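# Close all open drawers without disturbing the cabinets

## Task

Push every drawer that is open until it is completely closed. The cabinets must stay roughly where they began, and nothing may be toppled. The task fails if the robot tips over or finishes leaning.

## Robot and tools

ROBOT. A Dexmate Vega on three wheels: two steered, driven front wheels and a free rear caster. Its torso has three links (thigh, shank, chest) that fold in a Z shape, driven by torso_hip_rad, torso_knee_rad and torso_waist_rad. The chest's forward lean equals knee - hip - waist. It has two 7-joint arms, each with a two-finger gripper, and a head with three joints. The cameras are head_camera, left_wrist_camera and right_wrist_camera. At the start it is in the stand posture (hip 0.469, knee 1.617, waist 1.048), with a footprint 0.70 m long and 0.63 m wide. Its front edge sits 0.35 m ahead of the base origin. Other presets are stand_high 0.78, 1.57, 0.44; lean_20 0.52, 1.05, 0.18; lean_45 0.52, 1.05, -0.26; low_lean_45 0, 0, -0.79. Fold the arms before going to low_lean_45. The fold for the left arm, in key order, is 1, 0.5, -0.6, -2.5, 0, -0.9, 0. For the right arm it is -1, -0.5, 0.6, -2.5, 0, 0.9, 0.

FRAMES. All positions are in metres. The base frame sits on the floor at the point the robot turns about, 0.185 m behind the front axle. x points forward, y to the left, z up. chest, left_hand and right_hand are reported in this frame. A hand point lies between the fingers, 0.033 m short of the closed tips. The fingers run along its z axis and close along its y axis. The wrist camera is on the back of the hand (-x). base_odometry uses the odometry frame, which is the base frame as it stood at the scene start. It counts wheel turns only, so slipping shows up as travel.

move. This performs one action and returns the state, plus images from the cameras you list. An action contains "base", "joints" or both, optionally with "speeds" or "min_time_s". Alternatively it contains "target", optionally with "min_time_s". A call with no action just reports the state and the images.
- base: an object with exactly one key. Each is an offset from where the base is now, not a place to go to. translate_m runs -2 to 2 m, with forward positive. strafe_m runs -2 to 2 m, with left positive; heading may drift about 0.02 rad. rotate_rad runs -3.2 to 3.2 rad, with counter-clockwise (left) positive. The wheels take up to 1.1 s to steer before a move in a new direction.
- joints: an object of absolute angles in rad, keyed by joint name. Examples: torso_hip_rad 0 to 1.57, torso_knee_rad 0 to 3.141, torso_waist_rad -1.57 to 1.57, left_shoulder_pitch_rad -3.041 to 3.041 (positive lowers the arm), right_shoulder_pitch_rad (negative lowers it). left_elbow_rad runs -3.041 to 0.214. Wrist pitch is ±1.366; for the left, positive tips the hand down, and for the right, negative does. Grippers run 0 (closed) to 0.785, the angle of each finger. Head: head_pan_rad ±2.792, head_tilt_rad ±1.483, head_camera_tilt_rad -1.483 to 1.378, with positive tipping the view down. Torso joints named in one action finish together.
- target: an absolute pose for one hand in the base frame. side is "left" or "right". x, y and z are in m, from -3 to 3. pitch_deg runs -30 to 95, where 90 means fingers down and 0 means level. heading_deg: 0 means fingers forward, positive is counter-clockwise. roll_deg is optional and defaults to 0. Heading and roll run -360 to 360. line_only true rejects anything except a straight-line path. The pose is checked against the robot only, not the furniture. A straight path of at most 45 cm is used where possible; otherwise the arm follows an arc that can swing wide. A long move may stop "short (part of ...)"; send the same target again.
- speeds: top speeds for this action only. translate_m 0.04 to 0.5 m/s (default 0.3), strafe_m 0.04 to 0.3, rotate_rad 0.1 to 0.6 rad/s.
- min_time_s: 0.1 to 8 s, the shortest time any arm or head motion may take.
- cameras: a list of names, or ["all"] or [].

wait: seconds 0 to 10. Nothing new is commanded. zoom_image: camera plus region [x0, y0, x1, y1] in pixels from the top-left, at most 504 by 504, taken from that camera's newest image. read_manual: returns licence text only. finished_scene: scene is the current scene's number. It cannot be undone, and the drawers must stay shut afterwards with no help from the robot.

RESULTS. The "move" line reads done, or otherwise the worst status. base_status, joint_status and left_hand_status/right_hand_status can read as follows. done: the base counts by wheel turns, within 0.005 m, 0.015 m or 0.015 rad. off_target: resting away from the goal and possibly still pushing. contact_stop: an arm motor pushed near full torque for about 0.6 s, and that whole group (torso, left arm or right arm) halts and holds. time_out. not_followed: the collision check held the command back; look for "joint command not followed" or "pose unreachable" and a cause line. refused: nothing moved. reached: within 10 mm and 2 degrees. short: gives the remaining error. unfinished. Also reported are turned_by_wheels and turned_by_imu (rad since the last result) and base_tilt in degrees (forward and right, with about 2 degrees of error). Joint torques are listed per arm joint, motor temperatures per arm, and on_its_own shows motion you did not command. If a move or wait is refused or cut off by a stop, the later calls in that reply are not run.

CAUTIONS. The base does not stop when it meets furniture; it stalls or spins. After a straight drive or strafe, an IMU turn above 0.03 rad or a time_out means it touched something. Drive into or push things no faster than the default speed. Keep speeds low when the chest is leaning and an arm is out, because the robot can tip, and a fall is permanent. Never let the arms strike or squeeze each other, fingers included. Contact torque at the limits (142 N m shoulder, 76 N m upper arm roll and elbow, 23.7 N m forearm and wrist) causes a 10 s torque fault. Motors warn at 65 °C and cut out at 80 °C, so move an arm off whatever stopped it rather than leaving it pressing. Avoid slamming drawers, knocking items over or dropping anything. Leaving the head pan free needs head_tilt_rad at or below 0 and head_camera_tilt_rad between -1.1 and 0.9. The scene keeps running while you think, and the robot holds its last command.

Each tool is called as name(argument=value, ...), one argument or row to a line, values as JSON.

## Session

move(
  joints={"torso_waist_rad": 1.148, "head_camera_tilt_rad": 0.25},
  cameras=["head_camera"],
)

move(
  joints={"head_pan_rad": 1.3},
  cameras=["head_camera"],
)

move(
  joints={"head_pan_rad": 2.6},
  cameras=["head_camera"],
)

move(
  joints={"head_pan_rad": -2.6},
  cameras=["head_camera"],
)

move(
  joints={"head_pan_rad": -1.3},
  cameras=["head_camera"],
)

Scene clock: 1.50 s.
Joint torques (N m): left_arm=[4.28 -0.93 0.87 -5.12 0.9 -2.12 -0.15] | right_arm=[-1.98 0.9 -0.87 -4.14 -0.04 2.32 0.04]
Motor temperatures (°C): left_arm=[27 30 30 30 34 38 35] | right_arm=[29 28 29 31 34 34 35]
move: done
base_odometry: x=+0.000 y=+0.000 heading=+0.000
turned_by_wheels: +0.000
turned_by_imu: +0.000
base_tilt: forward=+0.6 right=-0.1
base_status: not commanded
joint_positions: torso_hip_rad=+0.469 torso_knee_rad=+1.617 torso_waist_rad=+1.148 left_shoulder_pitch_rad=+2.211 left_shoulder_yaw_rad=-0.012 left_upper_arm_roll_rad=-0.018 left_elbow_rad=-1.096 left_forearm_roll_rad=+0.000 left_wrist_pitch_rad=-0.486 left_wrist_yaw_rad=+0.003 left_gripper_rad=+0.005 right_shoulder_pitch_rad=-2.205 right_shoulder_yaw_rad=+0.017 right_upper_arm_roll_rad=+0.000 right_elbow_rad=-1.113 right_forearm_roll_rad=+0.002 right_wrist_pitch_rad=+0.507 right_wrist_yaw_rad=+0.015 right_gripper_rad=+0.005 head_pan_rad=+0.000 head_tilt_rad=+0.000 head_camera_tilt_rad=+0.250
joint_status: all done
chest: x=-0.0558 y=+0.0000 z=+1.4118 quat_wxyz=(+1.000, +0.000, +0.000, +0.000) (m; base frame)
left_hand: x=+0.1952 y=+0.2371 z=+0.6357 quat_wxyz=(+0.454, -0.010, +0.891, +0.007) pitch_deg=+36.1 heading_deg=+1.5 roll_deg=+0.2 back=up (m; base frame)
right_hand: x=+0.2126 y=-0.2179 z=+0.6509 quat_wxyz=(+0.473, +0.005, +0.881, +0.010) pitch_deg=+33.5 heading_deg=+0.9 roll_deg=+1.6 back=up (m; base frame)
pictures: head_camera
Images, in order (width x height): head_camera 896x560.

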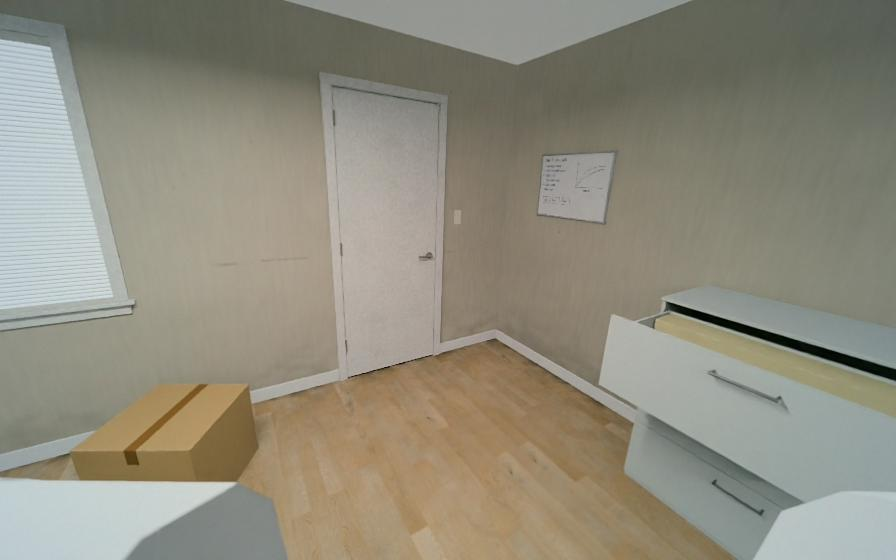

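Scene clock: 3.03 s.
Joint torques (N m): left_arm=[4.18 -3.03 0 -6.15 -0.54 -2.33 -0.39] | right_arm=[-2.12 1.32 -0.88 -4.5 -0.08 1.56 0.01]
move: done
base_odometry: x=+0.000 y=+0.000 heading=+0.000
turned_by_wheels: +0.000
turned_by_imu: +0.000
base_tilt: forward=+0.6 right=-0.1
base_status: not commanded
joint_positions: torso_hip_rad=+0.469 torso_knee_rad=+1.617 torso_waist_rad=+1.148 left_shoulder_pitch_rad=+2.211 left_shoulder_yaw_rad=-0.012 left_upper_arm_roll_rad=-0.018 left_elbow_rad=-1.096 left_forearm_roll_rad=+0.000 left_wrist_pitch_rad=-0.486 left_wrist_yaw_rad=+0.003 left_gripper_rad=+0.005 right_shoulder_pitch_rad=-2.205 right_shoulder_yaw_rad=+0.017 right_upper_arm_roll_rad=+0.000 right_elbow_rad=-1.113 right_forearm_roll_rad=+0.002 right_wrist_pitch_rad=+0.507 right_wrist_yaw_rad=+0.015 right_gripper_rad=+0.005 head_pan_rad=+1.300 head_tilt_rad=+0.000 head_camera_tilt_rad=+0.250
joint_status: all done
chest: x=-0.0558 y=+0.0000 z=+1.4118 quat_wxyz=(+1.000, +0.000, +0.000, +0.000) (m; base frame)
left_hand: x=+0.1952 y=+0.2371 z=+0.6357 quat_wxyz=(+0.454, -0.010, +0.891, +0.007) pitch_deg=+36.1 heading_deg=+1.5 roll_deg=+0.2 back=up (m; base frame)
right_hand: x=+0.2126 y=-0.2179 z=+0.6509 quat_wxyz=(+0.473, +0.005, +0.881, +0.010) pitch_deg=+33.5 heading_deg=+0.9 roll_deg=+1.6 back=up (m; base frame)
pictures: head_camera
Images, in order (width x height): head_camera 896x560.

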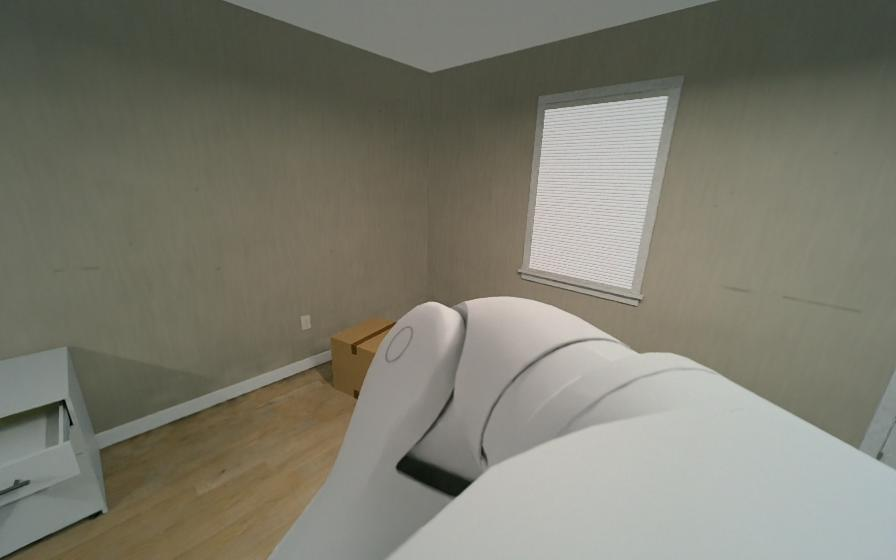

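Scene clock: 4.57 s.
Joint torques (N m): left_arm=[3.88 3.65 -1.86 -5.13 -0.15 -1.46 0.03] | right_arm=[-1.46 0.89 -0.86 -4.34 -0.05 1.75 0.17]
move: done
base_odometry: x=+0.000 y=+0.000 heading=+0.000
turned_by_wheels: +0.000
turned_by_imu: +0.000
base_tilt: forward=+0.7 right=-0.1
base_status: not commanded
joint_positions: torso_hip_rad=+0.469 torso_knee_rad=+1.617 torso_waist_rad=+1.148 left_shoulder_pitch_rad=+2.211 left_shoulder_yaw_rad=-0.012 left_upper_arm_roll_rad=-0.018 left_elbow_rad=-1.096 left_forearm_roll_rad=+0.000 left_wrist_pitch_rad=-0.486 left_wrist_yaw_rad=+0.003 left_gripper_rad=+0.005 right_shoulder_pitch_rad=-2.205 right_shoulder_yaw_rad=+0.017 right_upper_arm_roll_rad=+0.000 right_elbow_rad=-1.113 right_forearm_roll_rad=+0.002 right_wrist_pitch_rad=+0.507 right_wrist_yaw_rad=+0.015 right_gripper_rad=+0.005 head_pan_rad=+2.600 head_tilt_rad=+0.000 head_camera_tilt_rad=+0.250
joint_status: all done
chest: x=-0.0558 y=+0.0000 z=+1.4118 quat_wxyz=(+1.000, +0.000, +0.000, +0.000) (m; base frame)
left_hand: x=+0.1952 y=+0.2371 z=+0.6357 quat_wxyz=(+0.454, -0.010, +0.891, +0.007) pitch_deg=+36.1 heading_deg=+1.5 roll_deg=+0.2 back=up (m; base frame)
right_hand: x=+0.2126 y=-0.2179 z=+0.6509 quat_wxyz=(+0.473, +0.005, +0.881, +0.010) pitch_deg=+33.5 heading_deg=+0.9 roll_deg=+1.6 back=up (m; base frame)
pictures: head_camera
Images, in order (width x height): head_camera 896x560.

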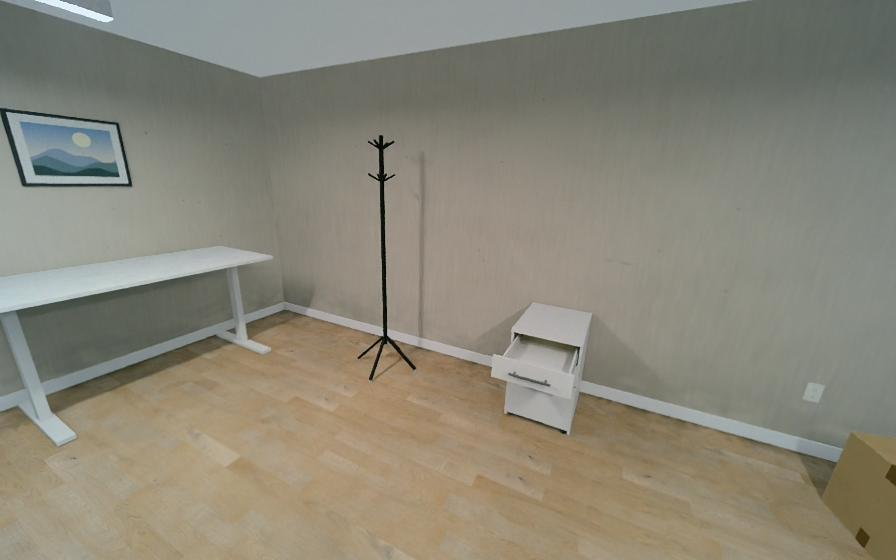

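Scene clock: 8.70 s.
Joint torques (N m): left_arm=[4.66 -0.64 -0.81 -6.76 -0.42 -2.18 0.25] | right_arm=[-1.59 0.8 -0.83 -4.61 0.01 2.7 0.16]
move: done
base_odometry: x=+0.000 y=+0.000 heading=+0.000
turned_by_wheels: +0.000
turned_by_imu: +0.001
base_tilt: forward=+0.7 right=+0.0
base_status: not commanded
joint_positions: torso_hip_rad=+0.469 torso_knee_rad=+1.617 torso_waist_rad=+1.148 left_shoulder_pitch_rad=+2.211 left_shoulder_yaw_rad=-0.012 left_upper_arm_roll_rad=-0.018 left_elbow_rad=-1.096 left_forearm_roll_rad=+0.000 left_wrist_pitch_rad=-0.486 left_wrist_yaw_rad=+0.003 left_gripper_rad=+0.005 right_shoulder_pitch_rad=-2.205 right_shoulder_yaw_rad=+0.017 right_upper_arm_roll_rad=+0.000 right_elbow_rad=-1.113 right_forearm_roll_rad=+0.002 right_wrist_pitch_rad=+0.507 right_wrist_yaw_rad=+0.015 right_gripper_rad=+0.005 head_pan_rad=-2.600 head_tilt_rad=+0.000 head_camera_tilt_rad=+0.250
joint_status: all done
chest: x=-0.0558 y=+0.0000 z=+1.4118 quat_wxyz=(+1.000, +0.000, +0.000, +0.000) (m; base frame)
left_hand: x=+0.1952 y=+0.2371 z=+0.6357 quat_wxyz=(+0.454, -0.010, +0.891, +0.007) pitch_deg=+36.1 heading_deg=+1.5 roll_deg=+0.2 back=up (m; base frame)
right_hand: x=+0.2126 y=-0.2179 z=+0.6509 quat_wxyz=(+0.473, +0.005, +0.881, +0.010) pitch_deg=+33.5 heading_deg=+0.9 roll_deg=+1.6 back=up (m; base frame)
pictures: head_camera
Images, in order (width x height): head_camera 896x560.

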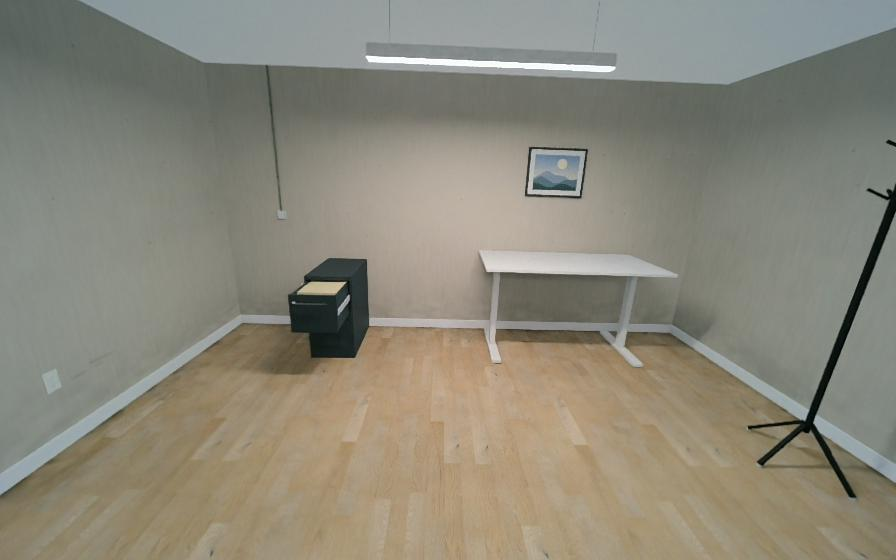

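Scene clock: 10.23 s.
Joint torques (N m): left_arm=[2.38 0.8 0.04 -6.15 -0.48 -1.37 0.2] | right_arm=[-1.63 0.32 -0.5 -4.66 -0.02 1.36 0.14]
move: done
base_odometry: x=+0.000 y=+0.000 heading=+0.000
turned_by_wheels: +0.000
turned_by_imu: +0.000
base_tilt: forward=+0.7 right=-0.1
base_status: not commanded
joint_positions: torso_hip_rad=+0.469 torso_knee_rad=+1.617 torso_waist_rad=+1.148 left_shoulder_pitch_rad=+2.211 left_shoulder_yaw_rad=-0.012 left_upper_arm_roll_rad=-0.018 left_elbow_rad=-1.096 left_forearm_roll_rad=+0.000 left_wrist_pitch_rad=-0.486 left_wrist_yaw_rad=+0.003 left_gripper_rad=+0.005 right_shoulder_pitch_rad=-2.205 right_shoulder_yaw_rad=+0.017 right_upper_arm_roll_rad=+0.000 right_elbow_rad=-1.113 right_forearm_roll_rad=+0.002 right_wrist_pitch_rad=+0.507 right_wrist_yaw_rad=+0.015 right_gripper_rad=+0.005 head_pan_rad=-1.300 head_tilt_rad=+0.000 head_camera_tilt_rad=+0.250
joint_status: all done
chest: x=-0.0558 y=+0.0000 z=+1.4118 quat_wxyz=(+1.000, +0.000, +0.000, +0.000) (m; base frame)
left_hand: x=+0.1952 y=+0.2371 z=+0.6357 quat_wxyz=(+0.454, -0.010, +0.891, +0.007) pitch_deg=+36.1 heading_deg=+1.5 roll_deg=+0.2 back=up (m; base frame)
right_hand: x=+0.2126 y=-0.2179 z=+0.6509 quat_wxyz=(+0.473, +0.005, +0.881, +0.010) pitch_deg=+33.5 heading_deg=+0.9 roll_deg=+1.6 back=up (m; base frame)
pictures: head_camera
Images, in order (width x height): head_camera 896x560.

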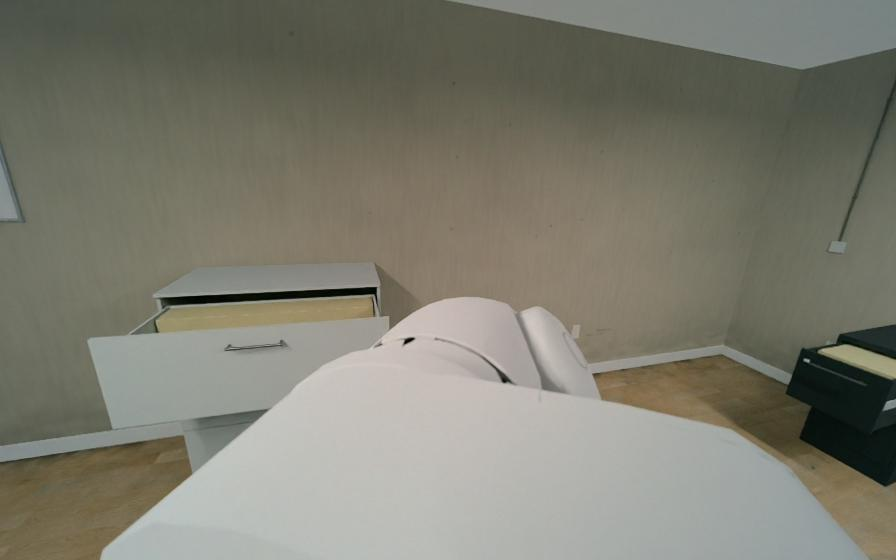

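move(
  base={"rotate_rad": -1.065},
  joints={"torso_hip_rad": 0, "torso_knee_rad": 0, "torso_waist_rad": -0.79, "left_shoulder_pitch_rad": 0.485, "left_shoulder_yaw_rad": 0, "left_upper_arm_roll_rad": 0, "left_elbow_rad": -2.231, "left_forearm_roll_rad": 0, "left_wrist_pitch_rad": 0.956, "left_wrist_yaw_rad": 0, "right_shoulder_pitch_rad": -0.485, "right_shoulder_yaw_rad": 0, "right_upper_arm_roll_rad": 0, "right_elbow_rad": -2.231, "right_forearm_roll_rad": 0, "right_wrist_pitch_rad": -0.956, "right_wrist_yaw_rad": 0, "head_pan_rad": 0, "head_camera_tilt_rad": -0.5},
  cameras=[],
)

move(
  base={"strafe_m": 0.28},
  cameras=["head_camera"],
)

Scene clock: 49.90 s.
Joint torques (N m): left_arm=[-13.29 2.01 2.54 -12.85 0.56 -2.2 -0.51] | right_arm=[19.76 -1.3 2.11 -10.99 -0.36 1.5 -0.26]
move: done
base_odometry: x=+0.001 y=+0.000 heading=-1.067
turned_by_wheels: -1.067
turned_by_imu: -1.044
base_tilt: forward=+0.7 right=-0.1
base_status: done
joint_positions: torso_hip_rad=+0.000 torso_knee_rad=+0.000 torso_waist_rad=-0.790 left_shoulder_pitch_rad=+0.486 left_shoulder_yaw_rad=+0.000 left_upper_arm_roll_rad=+0.000 left_elbow_rad=-2.230 left_forearm_roll_rad=+0.000 left_wrist_pitch_rad=+0.956 left_wrist_yaw_rad=+0.000 left_gripper_rad=+0.005 right_shoulder_pitch_rad=-0.486 right_shoulder_yaw_rad=+0.000 right_upper_arm_roll_rad=+0.000 right_elbow_rad=-2.230 right_forearm_roll_rad=+0.000 right_wrist_pitch_rad=-0.956 right_wrist_yaw_rad=+0.000 right_gripper_rad=+0.005 head_pan_rad=+0.000 head_tilt_rad=+0.000 head_camera_tilt_rad=-0.500
joint_status: all done
chest: x=+0.0286 y=+0.0000 z=+0.8380 quat_wxyz=(+0.923, +0.000, +0.385, +0.000) (m; base frame)
left_hand: x=+0.7500 y=+0.2294 z=+0.7490 quat_wxyz=(+0.707, +0.000, +0.708, +0.000) pitch_deg=+0.1 heading_deg=+0.0 roll_deg=+0.0 back=up (m; base frame)
right_hand: x=+0.7501 y=-0.2293 z=+0.7488 quat_wxyz=(+0.707, +0.000, +0.708, +0.000) pitch_deg=+0.1 heading_deg=+0.0 roll_deg=+0.0 back=up (m; base frame)
pictures: none
No camera images: "cameras" was empty.

Scene clock: 52.73 s.
Joint torques (N m): left_arm=[-14.37 0.34 3.45 -10.72 0.02 -1.49 -0.11] | right_arm=[19.81 -0.45 1.91 -9.91 -0.29 1.89 -0.08]
move: done
base_odometry: x=+0.245 y=+0.137 heading=-1.062
turned_by_wheels: +0.004
turned_by_imu: +0.003
base_tilt: forward=+0.7 right=-0.1
base_status: done
joint_positions: torso_hip_rad=+0.000 torso_knee_rad=+0.000 torso_waist_rad=-0.790 left_shoulder_pitch_rad=+0.485 left_shoulder_yaw_rad=+0.000 left_upper_arm_roll_rad=+0.000 left_elbow_rad=-2.231 left_forearm_roll_rad=+0.000 left_wrist_pitch_rad=+0.956 left_wrist_yaw_rad=+0.000 left_gripper_rad=+0.005 right_shoulder_pitch_rad=-0.485 right_shoulder_yaw_rad=+0.000 right_upper_arm_roll_rad=+0.000 right_elbow_rad=-2.231 right_forearm_roll_rad=+0.000 right_wrist_pitch_rad=-0.956 right_wrist_yaw_rad=+0.000 right_gripper_rad=+0.005 head_pan_rad=+0.000 head_tilt_rad=+0.000 head_camera_tilt_rad=-0.500
joint_status: not commanded
chest: x=+0.0286 y=+0.0000 z=+0.8380 quat_wxyz=(+0.923, +0.000, +0.385, +0.000) (m; base frame)
left_hand: x=+0.7500 y=+0.2293 z=+0.7495 quat_wxyz=(+0.707, +0.000, +0.707, +0.000) pitch_deg=+0.0 heading_deg=+0.0 roll_deg=+0.0 back=up (m; base frame)
right_hand: x=+0.7500 y=-0.2293 z=+0.7492 quat_wxyz=(+0.707, +0.000, +0.708, +0.000) pitch_deg=+0.1 heading_deg=+0.0 roll_deg=+0.0 back=up (m; base frame)
pictures: head_camera
Images, in order (width x height): head_camera 896x560.

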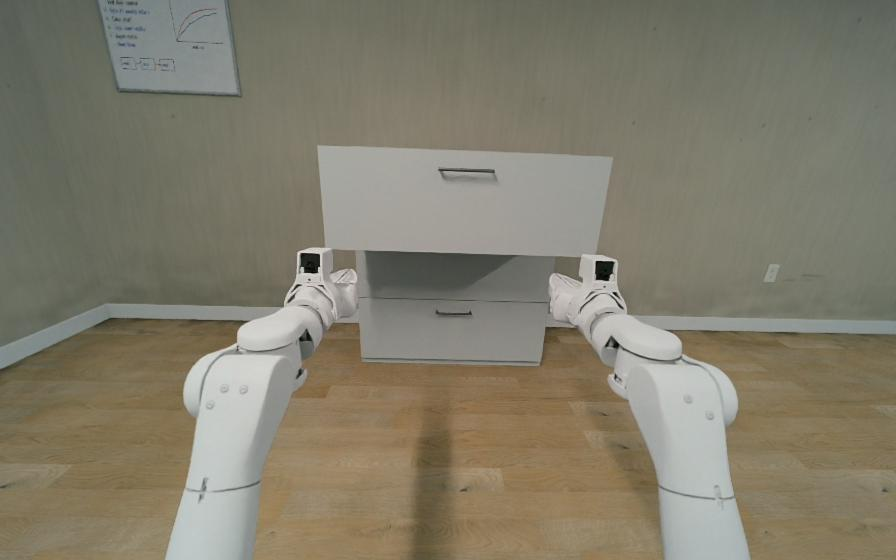

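move(
  base={"translate_m": 0.835},
  speeds={"translate_m": 0.2},
  cameras=["head_camera"],
)

move(
  base={"translate_m": -0.4},
  cameras=["head_camera"],
)

move(
  base={"rotate_rad": -1.412},
  joints={"left_shoulder_pitch_rad": 0.7235, "left_elbow_rad": -2.132, "left_wrist_pitch_rad": 0.88},
  cameras=[],
)

move(
  base={"translate_m": 1.95},
  speeds={"translate_m": 0.5},
  cameras=[],
)

move(
  base={"rotate_rad": -0.2},
  cameras=["head_camera", "left_wrist_camera"],
)

Scene clock: 100.93 s.
Joint torques (N m): left_arm=[-23.89 1.76 -2.06 8.65 0.46 -5.43 1] | right_arm=[21.63 -0.49 1.93 1.89 -0.39 3.77 -0.03]
move: done
base_odometry: x=+0.653 y=-0.591 heading=-1.063
turned_by_wheels: +0.000
turned_by_imu: +0.001
base_tilt: forward=+0.6 right=+0.0
base_status: done
joint_positions: torso_hip_rad=+0.001 torso_knee_rad=+0.000 torso_waist_rad=-0.790 left_shoulder_pitch_rad=+0.486 left_shoulder_yaw_rad=+0.000 left_upper_arm_roll_rad=+0.000 left_elbow_rad=-2.232 left_forearm_roll_rad=+0.000 left_wrist_pitch_rad=+0.957 left_wrist_yaw_rad=+0.000 left_gripper_rad=+0.005 right_shoulder_pitch_rad=-0.486 right_shoulder_yaw_rad=+0.000 right_upper_arm_roll_rad=+0.000 right_elbow_rad=-2.232 right_forearm_roll_rad=+0.000 right_wrist_pitch_rad=-0.957 right_wrist_yaw_rad=+0.000 right_gripper_rad=+0.005 head_pan_rad=+0.000 head_tilt_rad=+0.000 head_camera_tilt_rad=-0.500
joint_status: not commanded
chest: x=+0.0279 y=+0.0000 z=+0.8382 quat_wxyz=(+0.923, +0.000, +0.384, +0.000) (m; base frame)
left_hand: x=+0.7492 y=+0.2290 z=+0.7509 quat_wxyz=(+0.707, +0.000, +0.707, +0.000) pitch_deg=+0.0 heading_deg=+0.0 roll_deg=+0.0 back=up (m; base frame)
right_hand: x=+0.7493 y=-0.2293 z=+0.7508 quat_wxyz=(+0.707, +0.000, +0.707, +0.000) pitch_deg=+0.0 heading_deg=+0.0 roll_deg=+0.0 back=up (m; base frame)
pictures: head_camera
Images, in order (width x height): head_camera 896x560.

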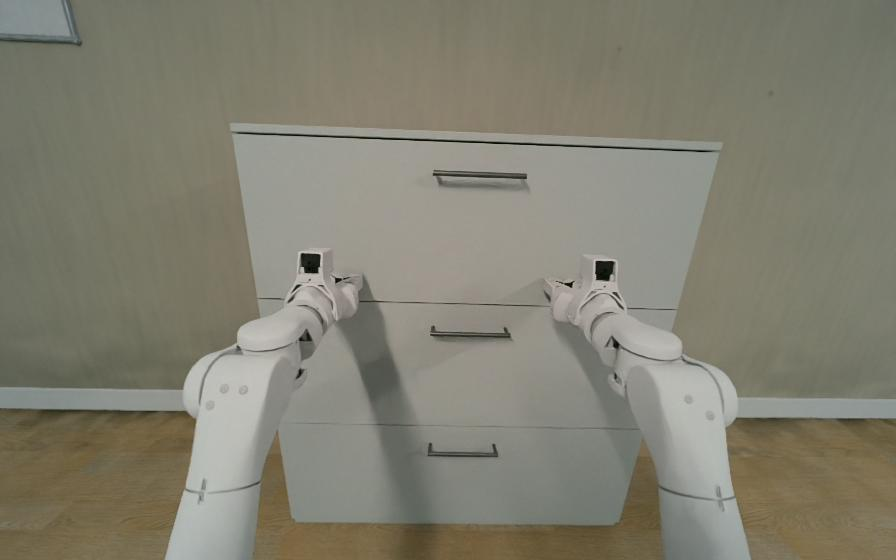

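Scene clock: 103.80 s.
Joint torques (N m): left_arm=[-15.1 -0.74 3.48 -10.21 -0.12 -3.02 -0.56] | right_arm=[18.88 0.51 -2.01 -5.79 0.32 2.28 0.27]
move: done
base_odometry: x=+0.458 y=-0.242 heading=-1.063
turned_by_wheels: -0.001
turned_by_imu: -0.001
base_tilt: forward=+0.7 right=+0.0
base_status: done
joint_positions: torso_hip_rad=+0.000 torso_knee_rad=+0.000 torso_waist_rad=-0.790 left_shoulder_pitch_rad=+0.485 left_shoulder_yaw_rad=+0.000 left_upper_arm_roll_rad=+0.000 left_elbow_rad=-2.231 left_forearm_roll_rad=+0.000 left_wrist_pitch_rad=+0.956 left_wrist_yaw_rad=+0.000 left_gripper_rad=+0.005 right_shoulder_pitch_rad=-0.485 right_shoulder_yaw_rad=+0.000 right_upper_arm_roll_rad=+0.000 right_elbow_rad=-2.231 right_forearm_roll_rad=+0.000 right_wrist_pitch_rad=-0.956 right_wrist_yaw_rad=+0.000 right_gripper_rad=+0.005 head_pan_rad=+0.000 head_tilt_rad=+0.000 head_camera_tilt_rad=-0.500
joint_status: not commanded
chest: x=+0.0286 y=+0.0000 z=+0.8380 quat_wxyz=(+0.923, +0.000, +0.385, +0.000) (m; base frame)
left_hand: x=+0.7500 y=+0.2294 z=+0.7495 quat_wxyz=(+0.707, +0.000, +0.707, +0.000) pitch_deg=+0.0 heading_deg=+0.0 roll_deg=+0.0 back=up (m; base frame)
right_hand: x=+0.7499 y=-0.2296 z=+0.7494 quat_wxyz=(+0.707, +0.000, +0.707, +0.000) pitch_deg=+0.1 heading_deg=+0.0 roll_deg=+0.0 back=up (m; base frame)
pictures: head_camera
Images, in order (width x height): head_camera 896x560.

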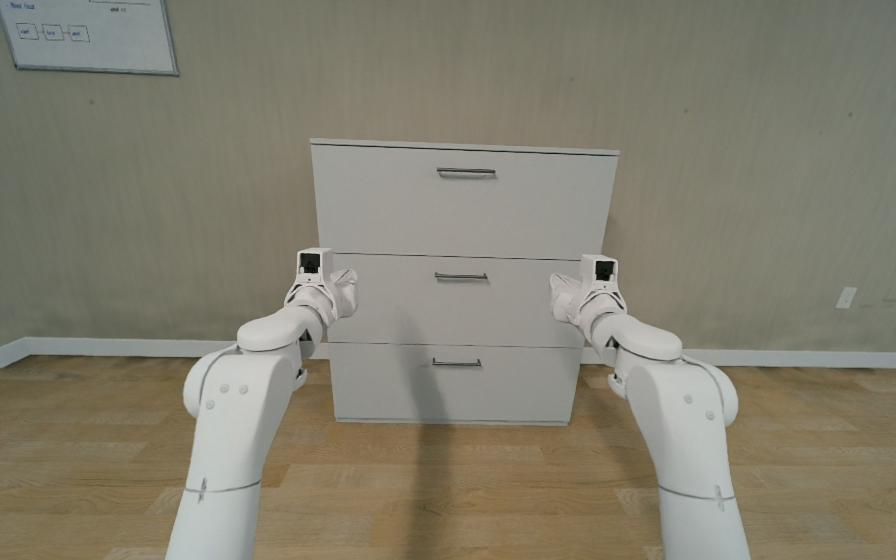

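Scene clock: 107.73 s.
Joint torques (N m): left_arm=[-8.66 -0.92 2.05 -10.03 0.34 -2.93 -0.07] | right_arm=[19.54 -0.06 -2.12 -6.97 0.22 1.95 0.1]
move: done
base_odometry: x=+0.459 y=-0.244 heading=-2.477
turned_by_wheels: -1.414
turned_by_imu: -1.387
base_tilt: forward=+0.7 right=-0.1
base_status: done
joint_positions: torso_hip_rad=+0.000 torso_knee_rad=+0.000 torso_waist_rad=-0.790 left_shoulder_pitch_rad=+0.723 left_shoulder_yaw_rad=+0.000 left_upper_arm_roll_rad=+0.000 left_elbow_rad=-2.132 left_forearm_roll_rad=+0.000 left_wrist_pitch_rad=+0.880 left_wrist_yaw_rad=+0.000 left_gripper_rad=+0.005 right_shoulder_pitch_rad=-0.485 right_shoulder_yaw_rad=+0.000 right_upper_arm_roll_rad=+0.000 right_elbow_rad=-2.231 right_forearm_roll_rad=+0.000 right_wrist_pitch_rad=-0.956 right_wrist_yaw_rad=+0.000 right_gripper_rad=+0.005 head_pan_rad=+0.000 head_tilt_rad=+0.000 head_camera_tilt_rad=-0.500
joint_status: all done
chest: x=+0.0286 y=+0.0000 z=+0.8380 quat_wxyz=(+0.923, +0.000, +0.385, +0.000) (m; base frame)
left_hand: x=+0.7201 y=+0.2293 z=+0.5502 quat_wxyz=(+0.609, +0.000, +0.793, +0.000) pitch_deg=+15.0 heading_deg=+0.0 roll_deg=+0.0 back=up (m; base frame)
right_hand: x=+0.7499 y=-0.2296 z=+0.7494 quat_wxyz=(+0.707, +0.000, +0.707, +0.000) pitch_deg=+0.1 heading_deg=+0.0 roll_deg=+0.0 back=up (m; base frame)
pictures: none
No camera images: "cameras" was empty.

Scene clock: 114.07 s.
Joint torques (N m): left_arm=[-7.81 -0.99 2.84 -13.89 0.08 -1.43 -0.48] | right_arm=[19.36 0.59 -2.26 -6.27 0.26 2.16 0.12]
move: done
base_odometry: x=-1.074 y=-1.450 heading=-2.478
turned_by_wheels: +0.000
turned_by_imu: +0.001
base_tilt: forward=+0.7 right=+0.0
base_status: done
joint_positions: torso_hip_rad=+0.000 torso_knee_rad=+0.000 torso_waist_rad=-0.790 left_shoulder_pitch_rad=+0.723 left_shoulder_yaw_rad=+0.000 left_upper_arm_roll_rad=+0.000 left_elbow_rad=-2.132 left_forearm_roll_rad=+0.000 left_wrist_pitch_rad=+0.880 left_wrist_yaw_rad=+0.000 left_gripper_rad=+0.005 right_shoulder_pitch_rad=-0.485 right_shoulder_yaw_rad=+0.000 right_upper_arm_roll_rad=+0.000 right_elbow_rad=-2.231 right_forearm_roll_rad=+0.000 right_wrist_pitch_rad=-0.956 right_wrist_yaw_rad=+0.000 right_gripper_rad=+0.005 head_pan_rad=+0.000 head_tilt_rad=+0.000 head_camera_tilt_rad=-0.500
joint_status: not commanded
chest: x=+0.0286 y=+0.0000 z=+0.8380 quat_wxyz=(+0.923, +0.000, +0.385, +0.000) (m; base frame)
left_hand: x=+0.7200 y=+0.2293 z=+0.5498 quat_wxyz=(+0.609, +0.000, +0.793, +0.000) pitch_deg=+15.0 heading_deg=+0.0 roll_deg=+0.0 back=up (m; base frame)
right_hand: x=+0.7500 y=-0.2296 z=+0.7494 quat_wxyz=(+0.707, +0.000, +0.707, +0.000) pitch_deg=+0.1 heading_deg=+0.0 roll_deg=+0.0 back=up (m; base frame)
pictures: none
No camera images: "cameras" was empty.

Scene clock: 115.80 s.
Joint torques (N m): left_arm=[-10.03 -1.89 4.3 -14.01 0.2 -2.54 -0.19] | right_arm=[18.62 -0.09 -2.27 -5.77 0.1 2.1 0.25]
move: done
base_odometry: x=-1.074 y=-1.450 heading=-2.678
turned_by_wheels: -0.200
turned_by_imu: -0.197
base_tilt: forward=+0.7 right=-0.1
base_status: done
joint_positions: torso_hip_rad=+0.000 torso_knee_rad=+0.000 torso_waist_rad=-0.790 left_shoulder_pitch_rad=+0.723 left_shoulder_yaw_rad=+0.000 left_upper_arm_roll_rad=+0.000 left_elbow_rad=-2.132 left_forearm_roll_rad=+0.000 left_wrist_pitch_rad=+0.880 left_wrist_yaw_rad=+0.000 left_gripper_rad=+0.005 right_shoulder_pitch_rad=-0.485 right_shoulder_yaw_rad=+0.000 right_upper_arm_roll_rad=+0.000 right_elbow_rad=-2.231 right_forearm_roll_rad=+0.000 right_wrist_pitch_rad=-0.956 right_wrist_yaw_rad=+0.000 right_gripper_rad=+0.005 head_pan_rad=+0.000 head_tilt_rad=+0.000 head_camera_tilt_rad=-0.500
joint_status: not commanded
chest: x=+0.0286 y=+0.0000 z=+0.8380 quat_wxyz=(+0.923, +0.000, +0.385, +0.000) (m; base frame)
left_hand: x=+0.7200 y=+0.2293 z=+0.5498 quat_wxyz=(+0.609, +0.000, +0.793, +0.000) pitch_deg=+15.0 heading_deg=+0.0 roll_deg=+0.0 back=up (m; base frame)
right_hand: x=+0.7500 y=-0.2296 z=+0.7494 quat_wxyz=(+0.707, +0.000, +0.707, +0.000) pitch_deg=+0.1 heading_deg=+0.0 roll_deg=+0.0 back=up (m; base frame)
pictures: head_camera, left_wrist_camera
Images, in order (width x height): head_camera 896x560, left_wrist_camera 672x420.

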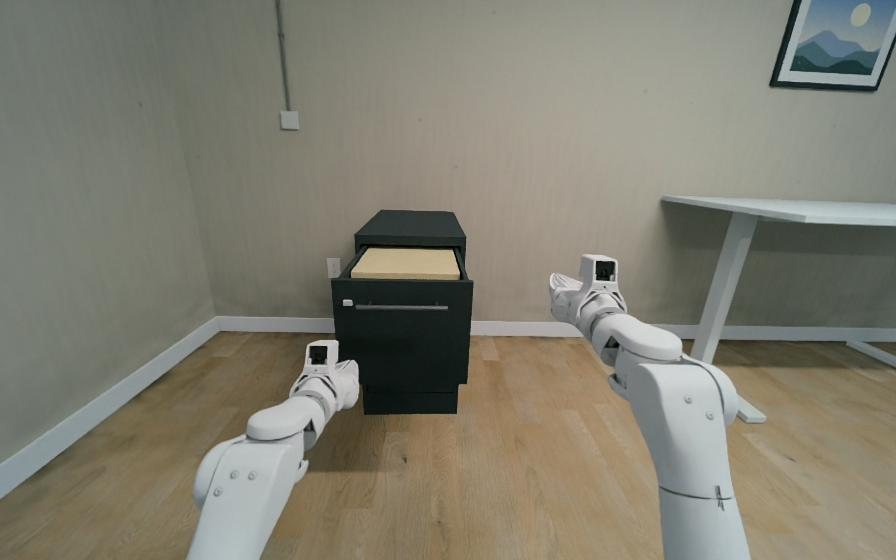

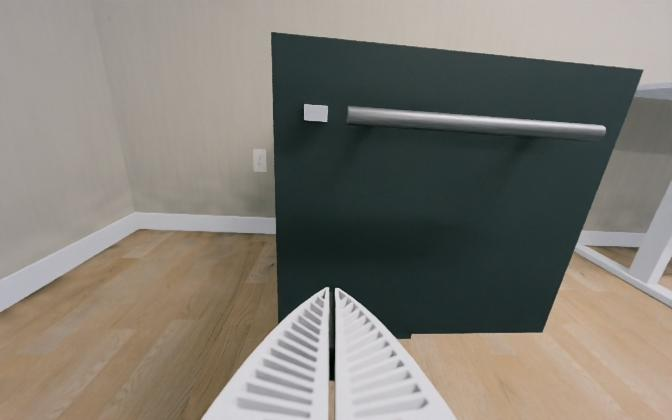

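move(
  base={"translate_m": 0.485},
  speeds={"translate_m": 0.2},
  cameras=["head_camera", "left_wrist_camera"],
)

move(
  base={"translate_m": -0.4},
  cameras=["head_camera"],
)

move(
  base={"rotate_rad": -2.143},
  joints={"right_shoulder_pitch_rad": -0.7235, "right_elbow_rad": -2.132, "right_wrist_pitch_rad": -0.88},
  cameras=[],
)

move(
  base={"translate_m": 1.8},
  speeds={"translate_m": 0.5},
  cameras=[],
)

move(
  base={"rotate_rad": 0.553},
  cameras=["head_camera", "right_wrist_camera"],
)

Scene clock: 147.53 s.
Joint torques (N m): left_arm=[-24.72 -1.04 0.67 -9.21 0.32 -6.83 0.21] | right_arm=[19.63 0.74 -2.15 -5.7 0.12 2.28 0.2]
move: done
base_odometry: x=-1.507 y=-1.668 heading=-2.677
turned_by_wheels: +0.000
turned_by_imu: +0.002
base_tilt: forward=+0.6 right=+0.0
base_status: done
joint_positions: torso_hip_rad=+0.000 torso_knee_rad=+0.000 torso_waist_rad=-0.790 left_shoulder_pitch_rad=+0.724 left_shoulder_yaw_rad=+0.000 left_upper_arm_roll_rad=+0.000 left_elbow_rad=-2.132 left_forearm_roll_rad=+0.000 left_wrist_pitch_rad=+0.882 left_wrist_yaw_rad=+0.000 left_gripper_rad=+0.005 right_shoulder_pitch_rad=-0.485 right_shoulder_yaw_rad=+0.000 right_upper_arm_roll_rad=+0.000 right_elbow_rad=-2.231 right_forearm_roll_rad=+0.000 right_wrist_pitch_rad=-0.956 right_wrist_yaw_rad=+0.000 right_gripper_rad=+0.005 head_pan_rad=+0.000 head_tilt_rad=+0.000 head_camera_tilt_rad=-0.500
joint_status: not commanded
chest: x=+0.0285 y=+0.0000 z=+0.8380 quat_wxyz=(+0.923, +0.000, +0.385, +0.000) (m; base frame)
left_hand: x=+0.7195 y=+0.2293 z=+0.5490 quat_wxyz=(+0.608, +0.000, +0.794, +0.000) pitch_deg=+15.1 heading_deg=+0.0 roll_deg=+0.0 back=up (m; base frame)
right_hand: x=+0.7499 y=-0.2296 z=+0.7496 quat_wxyz=(+0.707, +0.000, +0.707, +0.000) pitch_deg=+0.0 heading_deg=+0.0 roll_deg=+0.0 back=up (m; base frame)
pictures: head_camera, left_wrist_camera
Images, in order (width x height): head_camera 896x560, left_wrist_camera 672x420.

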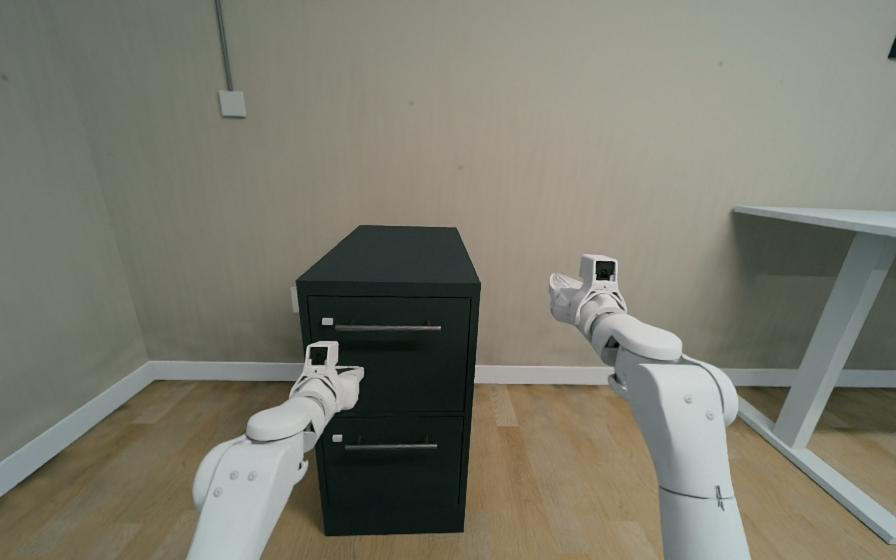

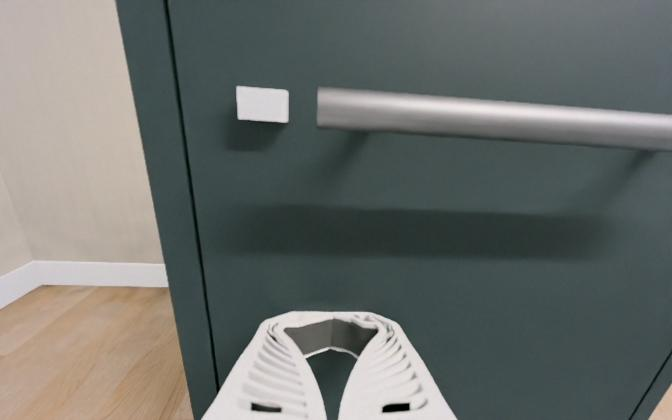

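Scene clock: 150.40 s.
Joint torques (N m): left_arm=[-13.35 0.32 0.41 -13.04 0.44 -1.73 0.51] | right_arm=[18.61 0.6 -2.2 -7.33 0.1 2.27 0.13]
move: done
base_odometry: x=-1.150 y=-1.488 heading=-2.677
turned_by_wheels: +0.001
turned_by_imu: +0.001
base_tilt: forward=+0.6 right=-0.1
base_status: done
joint_positions: torso_hip_rad=+0.000 torso_knee_rad=+0.000 torso_waist_rad=-0.790 left_shoulder_pitch_rad=+0.724 left_shoulder_yaw_rad=+0.000 left_upper_arm_roll_rad=+0.000 left_elbow_rad=-2.132 left_forearm_roll_rad=+0.000 left_wrist_pitch_rad=+0.880 left_wrist_yaw_rad=+0.000 left_gripper_rad=+0.005 right_shoulder_pitch_rad=-0.485 right_shoulder_yaw_rad=+0.000 right_upper_arm_roll_rad=+0.000 right_elbow_rad=-2.231 right_forearm_roll_rad=+0.000 right_wrist_pitch_rad=-0.956 right_wrist_yaw_rad=+0.000 right_gripper_rad=+0.005 head_pan_rad=+0.000 head_tilt_rad=+0.000 head_camera_tilt_rad=-0.500
joint_status: not commanded
chest: x=+0.0286 y=+0.0000 z=+0.8380 quat_wxyz=(+0.923, +0.000, +0.385, +0.000) (m; base frame)
left_hand: x=+0.7199 y=+0.2292 z=+0.5497 quat_wxyz=(+0.609, +0.000, +0.793, +0.000) pitch_deg=+15.0 heading_deg=+0.0 roll_deg=+0.0 back=up (m; base frame)
right_hand: x=+0.7499 y=-0.2296 z=+0.7494 quat_wxyz=(+0.707, +0.000, +0.707, +0.000) pitch_deg=+0.1 heading_deg=+0.0 roll_deg=+0.0 back=up (m; base frame)
pictures: head_camera
Images, in order (width x height): head_camera 896x560.

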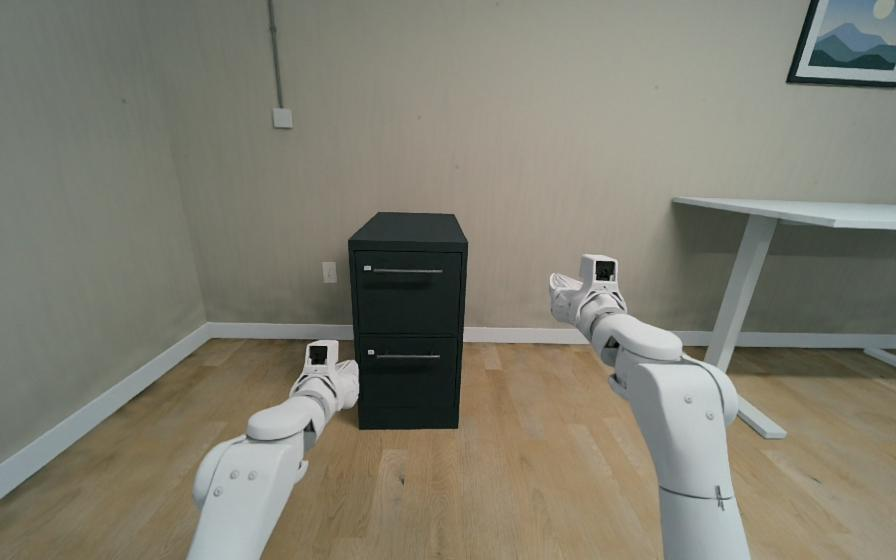

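Scene clock: 155.53 s.
Joint torques (N m): left_arm=[-13.81 0.19 -0.99 -12.91 0.41 -2.36 0.02] | right_arm=[4.46 0.57 -2.1 -7.65 0.14 2.37 0.09]
move: done
base_odometry: x=-1.151 y=-1.488 heading=+1.460
turned_by_wheels: -2.146
turned_by_imu: -2.101
base_tilt: forward=+0.7 right=-0.1
base_status: done
joint_positions: torso_hip_rad=+0.000 torso_knee_rad=+0.000 torso_waist_rad=-0.790 left_shoulder_pitch_rad=+0.724 left_shoulder_yaw_rad=+0.000 left_upper_arm_roll_rad=+0.000 left_elbow_rad=-2.132 left_forearm_roll_rad=+0.000 left_wrist_pitch_rad=+0.880 left_wrist_yaw_rad=+0.000 left_gripper_rad=+0.005 right_shoulder_pitch_rad=-0.723 right_shoulder_yaw_rad=+0.000 right_upper_arm_roll_rad=+0.000 right_elbow_rad=-2.132 right_forearm_roll_rad=+0.000 right_wrist_pitch_rad=-0.880 right_wrist_yaw_rad=+0.000 right_gripper_rad=+0.005 head_pan_rad=+0.000 head_tilt_rad=+0.000 head_camera_tilt_rad=-0.500
joint_status: all done
chest: x=+0.0286 y=+0.0000 z=+0.8380 quat_wxyz=(+0.923, +0.000, +0.385, +0.000) (m; base frame)
left_hand: x=+0.7199 y=+0.2293 z=+0.5497 quat_wxyz=(+0.609, +0.000, +0.793, +0.000) pitch_deg=+15.0 heading_deg=+0.0 roll_deg=+0.0 back=up (m; base frame)
right_hand: x=+0.7200 y=-0.2296 z=+0.5501 quat_wxyz=(+0.609, +0.000, +0.793, +0.000) pitch_deg=+15.0 heading_deg=+0.0 roll_deg=+0.0 back=up (m; base frame)
pictures: none
No camera images: "cameras" was empty.

Scene clock: 161.57 s.
Joint torques (N m): left_arm=[-10.56 2.97 1.04 -13.6 -0.1 -1.8 0.19] | right_arm=[6.2 0.6 -1.83 -7.34 0.08 2.55 0.11]
move: done
base_odometry: x=-0.957 y=+0.301 heading=+1.460
turned_by_wheels: +0.000
turned_by_imu: +0.001
base_tilt: forward=+0.7 right=+0.0
base_status: done
joint_positions: torso_hip_rad=+0.000 torso_knee_rad=+0.000 torso_waist_rad=-0.790 left_shoulder_pitch_rad=+0.724 left_shoulder_yaw_rad=+0.000 left_upper_arm_roll_rad=+0.000 left_elbow_rad=-2.132 left_forearm_roll_rad=+0.000 left_wrist_pitch_rad=+0.880 left_wrist_yaw_rad=+0.000 left_gripper_rad=+0.005 right_shoulder_pitch_rad=-0.723 right_shoulder_yaw_rad=+0.000 right_upper_arm_roll_rad=+0.000 right_elbow_rad=-2.132 right_forearm_roll_rad=+0.000 right_wrist_pitch_rad=-0.880 right_wrist_yaw_rad=+0.000 right_gripper_rad=+0.005 head_pan_rad=+0.000 head_tilt_rad=+0.000 head_camera_tilt_rad=-0.500
joint_status: not commanded
chest: x=+0.0286 y=+0.0000 z=+0.8380 quat_wxyz=(+0.923, +0.000, +0.385, +0.000) (m; base frame)
left_hand: x=+0.7199 y=+0.2293 z=+0.5497 quat_wxyz=(+0.609, +0.000, +0.794, +0.000) pitch_deg=+15.0 heading_deg=+0.0 roll_deg=+0.0 back=up (m; base frame)
right_hand: x=+0.7200 y=-0.2296 z=+0.5500 quat_wxyz=(+0.609, +0.000, +0.793, +0.000) pitch_deg=+15.0 heading_deg=+0.0 roll_deg=+0.0 back=up (m; base frame)
pictures: none
No camera images: "cameras" was empty.

Scene clock: 164.10 s.
Joint torques (N m): left_arm=[-14.89 -1.82 1.92 -12.37 -0.49 -3.57 0.19] | right_arm=[6.05 0.87 -2.31 -6.83 0.16 2.36 0.03]
move: done
base_odometry: x=-0.957 y=+0.301 heading=+2.013
turned_by_wheels: +0.554
turned_by_imu: +0.541
base_tilt: forward=+0.6 right=+0.0
base_status: done
joint_positions: torso_hip_rad=+0.000 torso_knee_rad=+0.000 torso_waist_rad=-0.790 left_shoulder_pitch_rad=+0.724 left_shoulder_yaw_rad=+0.000 left_upper_arm_roll_rad=+0.000 left_elbow_rad=-2.132 left_forearm_roll_rad=+0.000 left_wrist_pitch_rad=+0.880 left_wrist_yaw_rad=+0.000 left_gripper_rad=+0.005 right_shoulder_pitch_rad=-0.723 right_shoulder_yaw_rad=+0.000 right_upper_arm_roll_rad=+0.000 right_elbow_rad=-2.132 right_forearm_roll_rad=+0.000 right_wrist_pitch_rad=-0.880 right_wrist_yaw_rad=+0.000 right_gripper_rad=+0.005 head_pan_rad=+0.000 head_tilt_rad=+0.000 head_camera_tilt_rad=-0.500
joint_status: not commanded
chest: x=+0.0286 y=+0.0000 z=+0.8380 quat_wxyz=(+0.923, +0.000, +0.385, +0.000) (m; base frame)
left_hand: x=+0.7199 y=+0.2293 z=+0.5497 quat_wxyz=(+0.609, +0.000, +0.794, +0.000) pitch_deg=+15.0 heading_deg=+0.0 roll_deg=+0.0 back=up (m; base frame)
right_hand: x=+0.7200 y=-0.2296 z=+0.5500 quat_wxyz=(+0.609, +0.000, +0.793, +0.000) pitch_deg=+15.0 heading_deg=+0.0 roll_deg=+0.0 back=up (m; base frame)
pictures: head_camera, right_wrist_camera
Images, in order (width x height): head_camera 896x560, right_wrist_camera 672x420.

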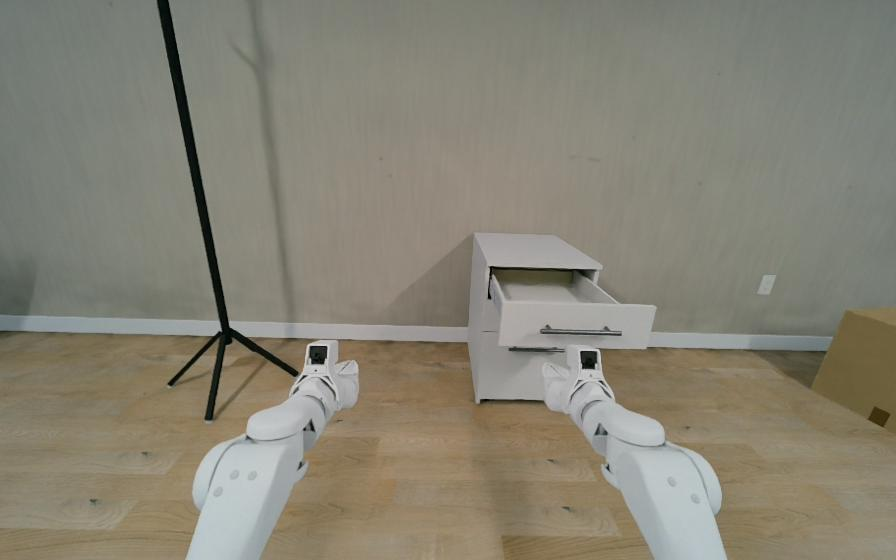

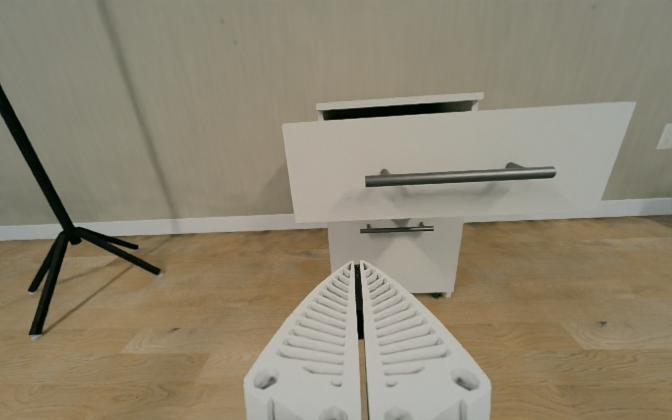

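move(
  base={"strafe_m": -0.085},
  joints={"right_shoulder_pitch_rad": -0.819, "right_elbow_rad": -1.98, "right_wrist_pitch_rad": -0.546},
  cameras=["right_wrist_camera"],
)

move(
  base={"translate_m": 0.515},
  speeds={"translate_m": 0.2},
  cameras=["head_camera", "right_wrist_camera"],
)

Scene clock: 186.47 s.
Joint torques (N m): left_arm=[-12.19 0.15 1.05 -12.97 0.01 -2.8 0.24] | right_arm=[4.81 1.29 -2.1 -8.89 0.09 2.4 0.13]
move: done
base_odometry: x=-0.880 y=+0.338 heading=+2.012
turned_by_wheels: -0.001
turned_by_imu: +0.000
base_tilt: forward=+0.6 right=-0.1
base_status: done
joint_positions: torso_hip_rad=+0.000 torso_knee_rad=+0.000 torso_waist_rad=-0.790 left_shoulder_pitch_rad=+0.724 left_shoulder_yaw_rad=+0.000 left_upper_arm_roll_rad=+0.000 left_elbow_rad=-2.132 left_forearm_roll_rad=+0.000 left_wrist_pitch_rad=+0.880 left_wrist_yaw_rad=+0.000 left_gripper_rad=+0.005 right_shoulder_pitch_rad=-0.817 right_shoulder_yaw_rad=+0.000 right_upper_arm_roll_rad=+0.000 right_elbow_rad=-1.983 right_forearm_roll_rad=+0.000 right_wrist_pitch_rad=-0.552 right_wrist_yaw_rad=+0.000 right_gripper_rad=+0.005 head_pan_rad=+0.000 head_tilt_rad=+0.000 head_camera_tilt_rad=-0.500
joint_status: all done
chest: x=+0.0286 y=+0.0000 z=+0.8380 quat_wxyz=(+0.923, +0.000, +0.385, +0.000) (m; base frame)
left_hand: x=+0.7199 y=+0.2293 z=+0.5497 quat_wxyz=(+0.609, +0.000, +0.794, +0.000) pitch_deg=+15.0 heading_deg=+0.0 roll_deg=+0.0 back=up (m; base frame)
right_hand: x=+0.7201 y=-0.2296 z=+0.5134 quat_wxyz=(+0.642, +0.000, +0.767, +0.000) pitch_deg=+10.1 heading_deg=+0.0 roll_deg=+0.0 back=up (m; base frame)
pictures: right_wrist_camera
Images, in order (width x height): right_wrist_camera 672x420.

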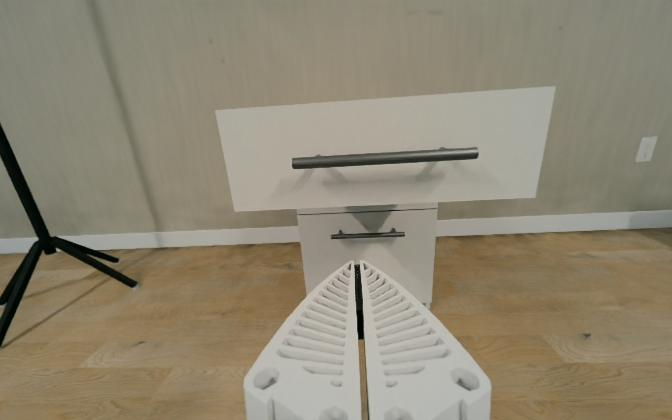

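Scene clock: 190.70 s.
Joint torques (N m): left_arm=[-12.1 1.54 1.36 -12.95 0.25 -2.51 0.19] | right_arm=[16.98 0.8 -2.11 -9.08 0.11 3.94 0.33]
move: done
base_odometry: x=-1.102 y=+0.803 heading=+2.012
turned_by_wheels: +0.000
turned_by_imu: +0.001
base_tilt: forward=+0.7 right=-0.1
base_status: done
joint_positions: torso_hip_rad=+0.000 torso_knee_rad=+0.000 torso_waist_rad=-0.790 left_shoulder_pitch_rad=+0.724 left_shoulder_yaw_rad=+0.000 left_upper_arm_roll_rad=+0.000 left_elbow_rad=-2.132 left_forearm_roll_rad=+0.000 left_wrist_pitch_rad=+0.880 left_wrist_yaw_rad=+0.000 left_gripper_rad=+0.005 right_shoulder_pitch_rad=-0.819 right_shoulder_yaw_rad=+0.000 right_upper_arm_roll_rad=+0.000 right_elbow_rad=-1.980 right_forearm_roll_rad=+0.000 right_wrist_pitch_rad=-0.547 right_wrist_yaw_rad=+0.000 right_gripper_rad=+0.005 head_pan_rad=+0.000 head_tilt_rad=+0.000 head_camera_tilt_rad=-0.500
joint_status: not commanded
chest: x=+0.0286 y=+0.0000 z=+0.8380 quat_wxyz=(+0.923, +0.000, +0.385, +0.000) (m; base frame)
left_hand: x=+0.7199 y=+0.2293 z=+0.5497 quat_wxyz=(+0.609, +0.000, +0.793, +0.000) pitch_deg=+15.0 heading_deg=+0.0 roll_deg=+0.0 back=up (m; base frame)
right_hand: x=+0.7196 y=-0.2296 z=+0.5118 quat_wxyz=(+0.642, +0.000, +0.767, +0.000) pitch_deg=+10.1 heading_deg=+0.0 roll_deg=+0.0 back=up (m; base frame)
pictures: head_camera, right_wrist_camera
Images, in order (width x height): head_camera 896x560, right_wrist_camera 672x420.

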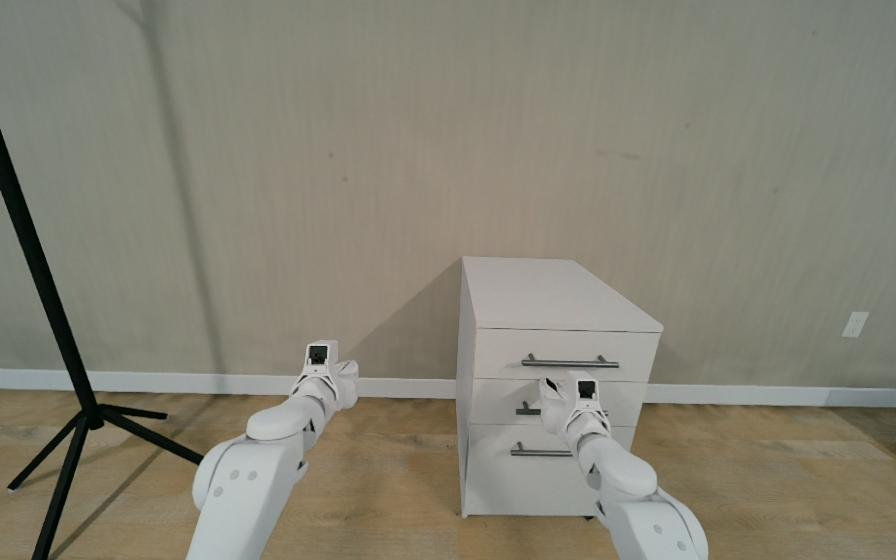

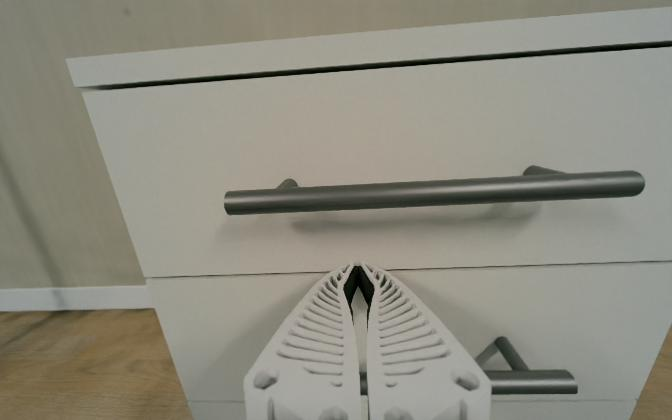

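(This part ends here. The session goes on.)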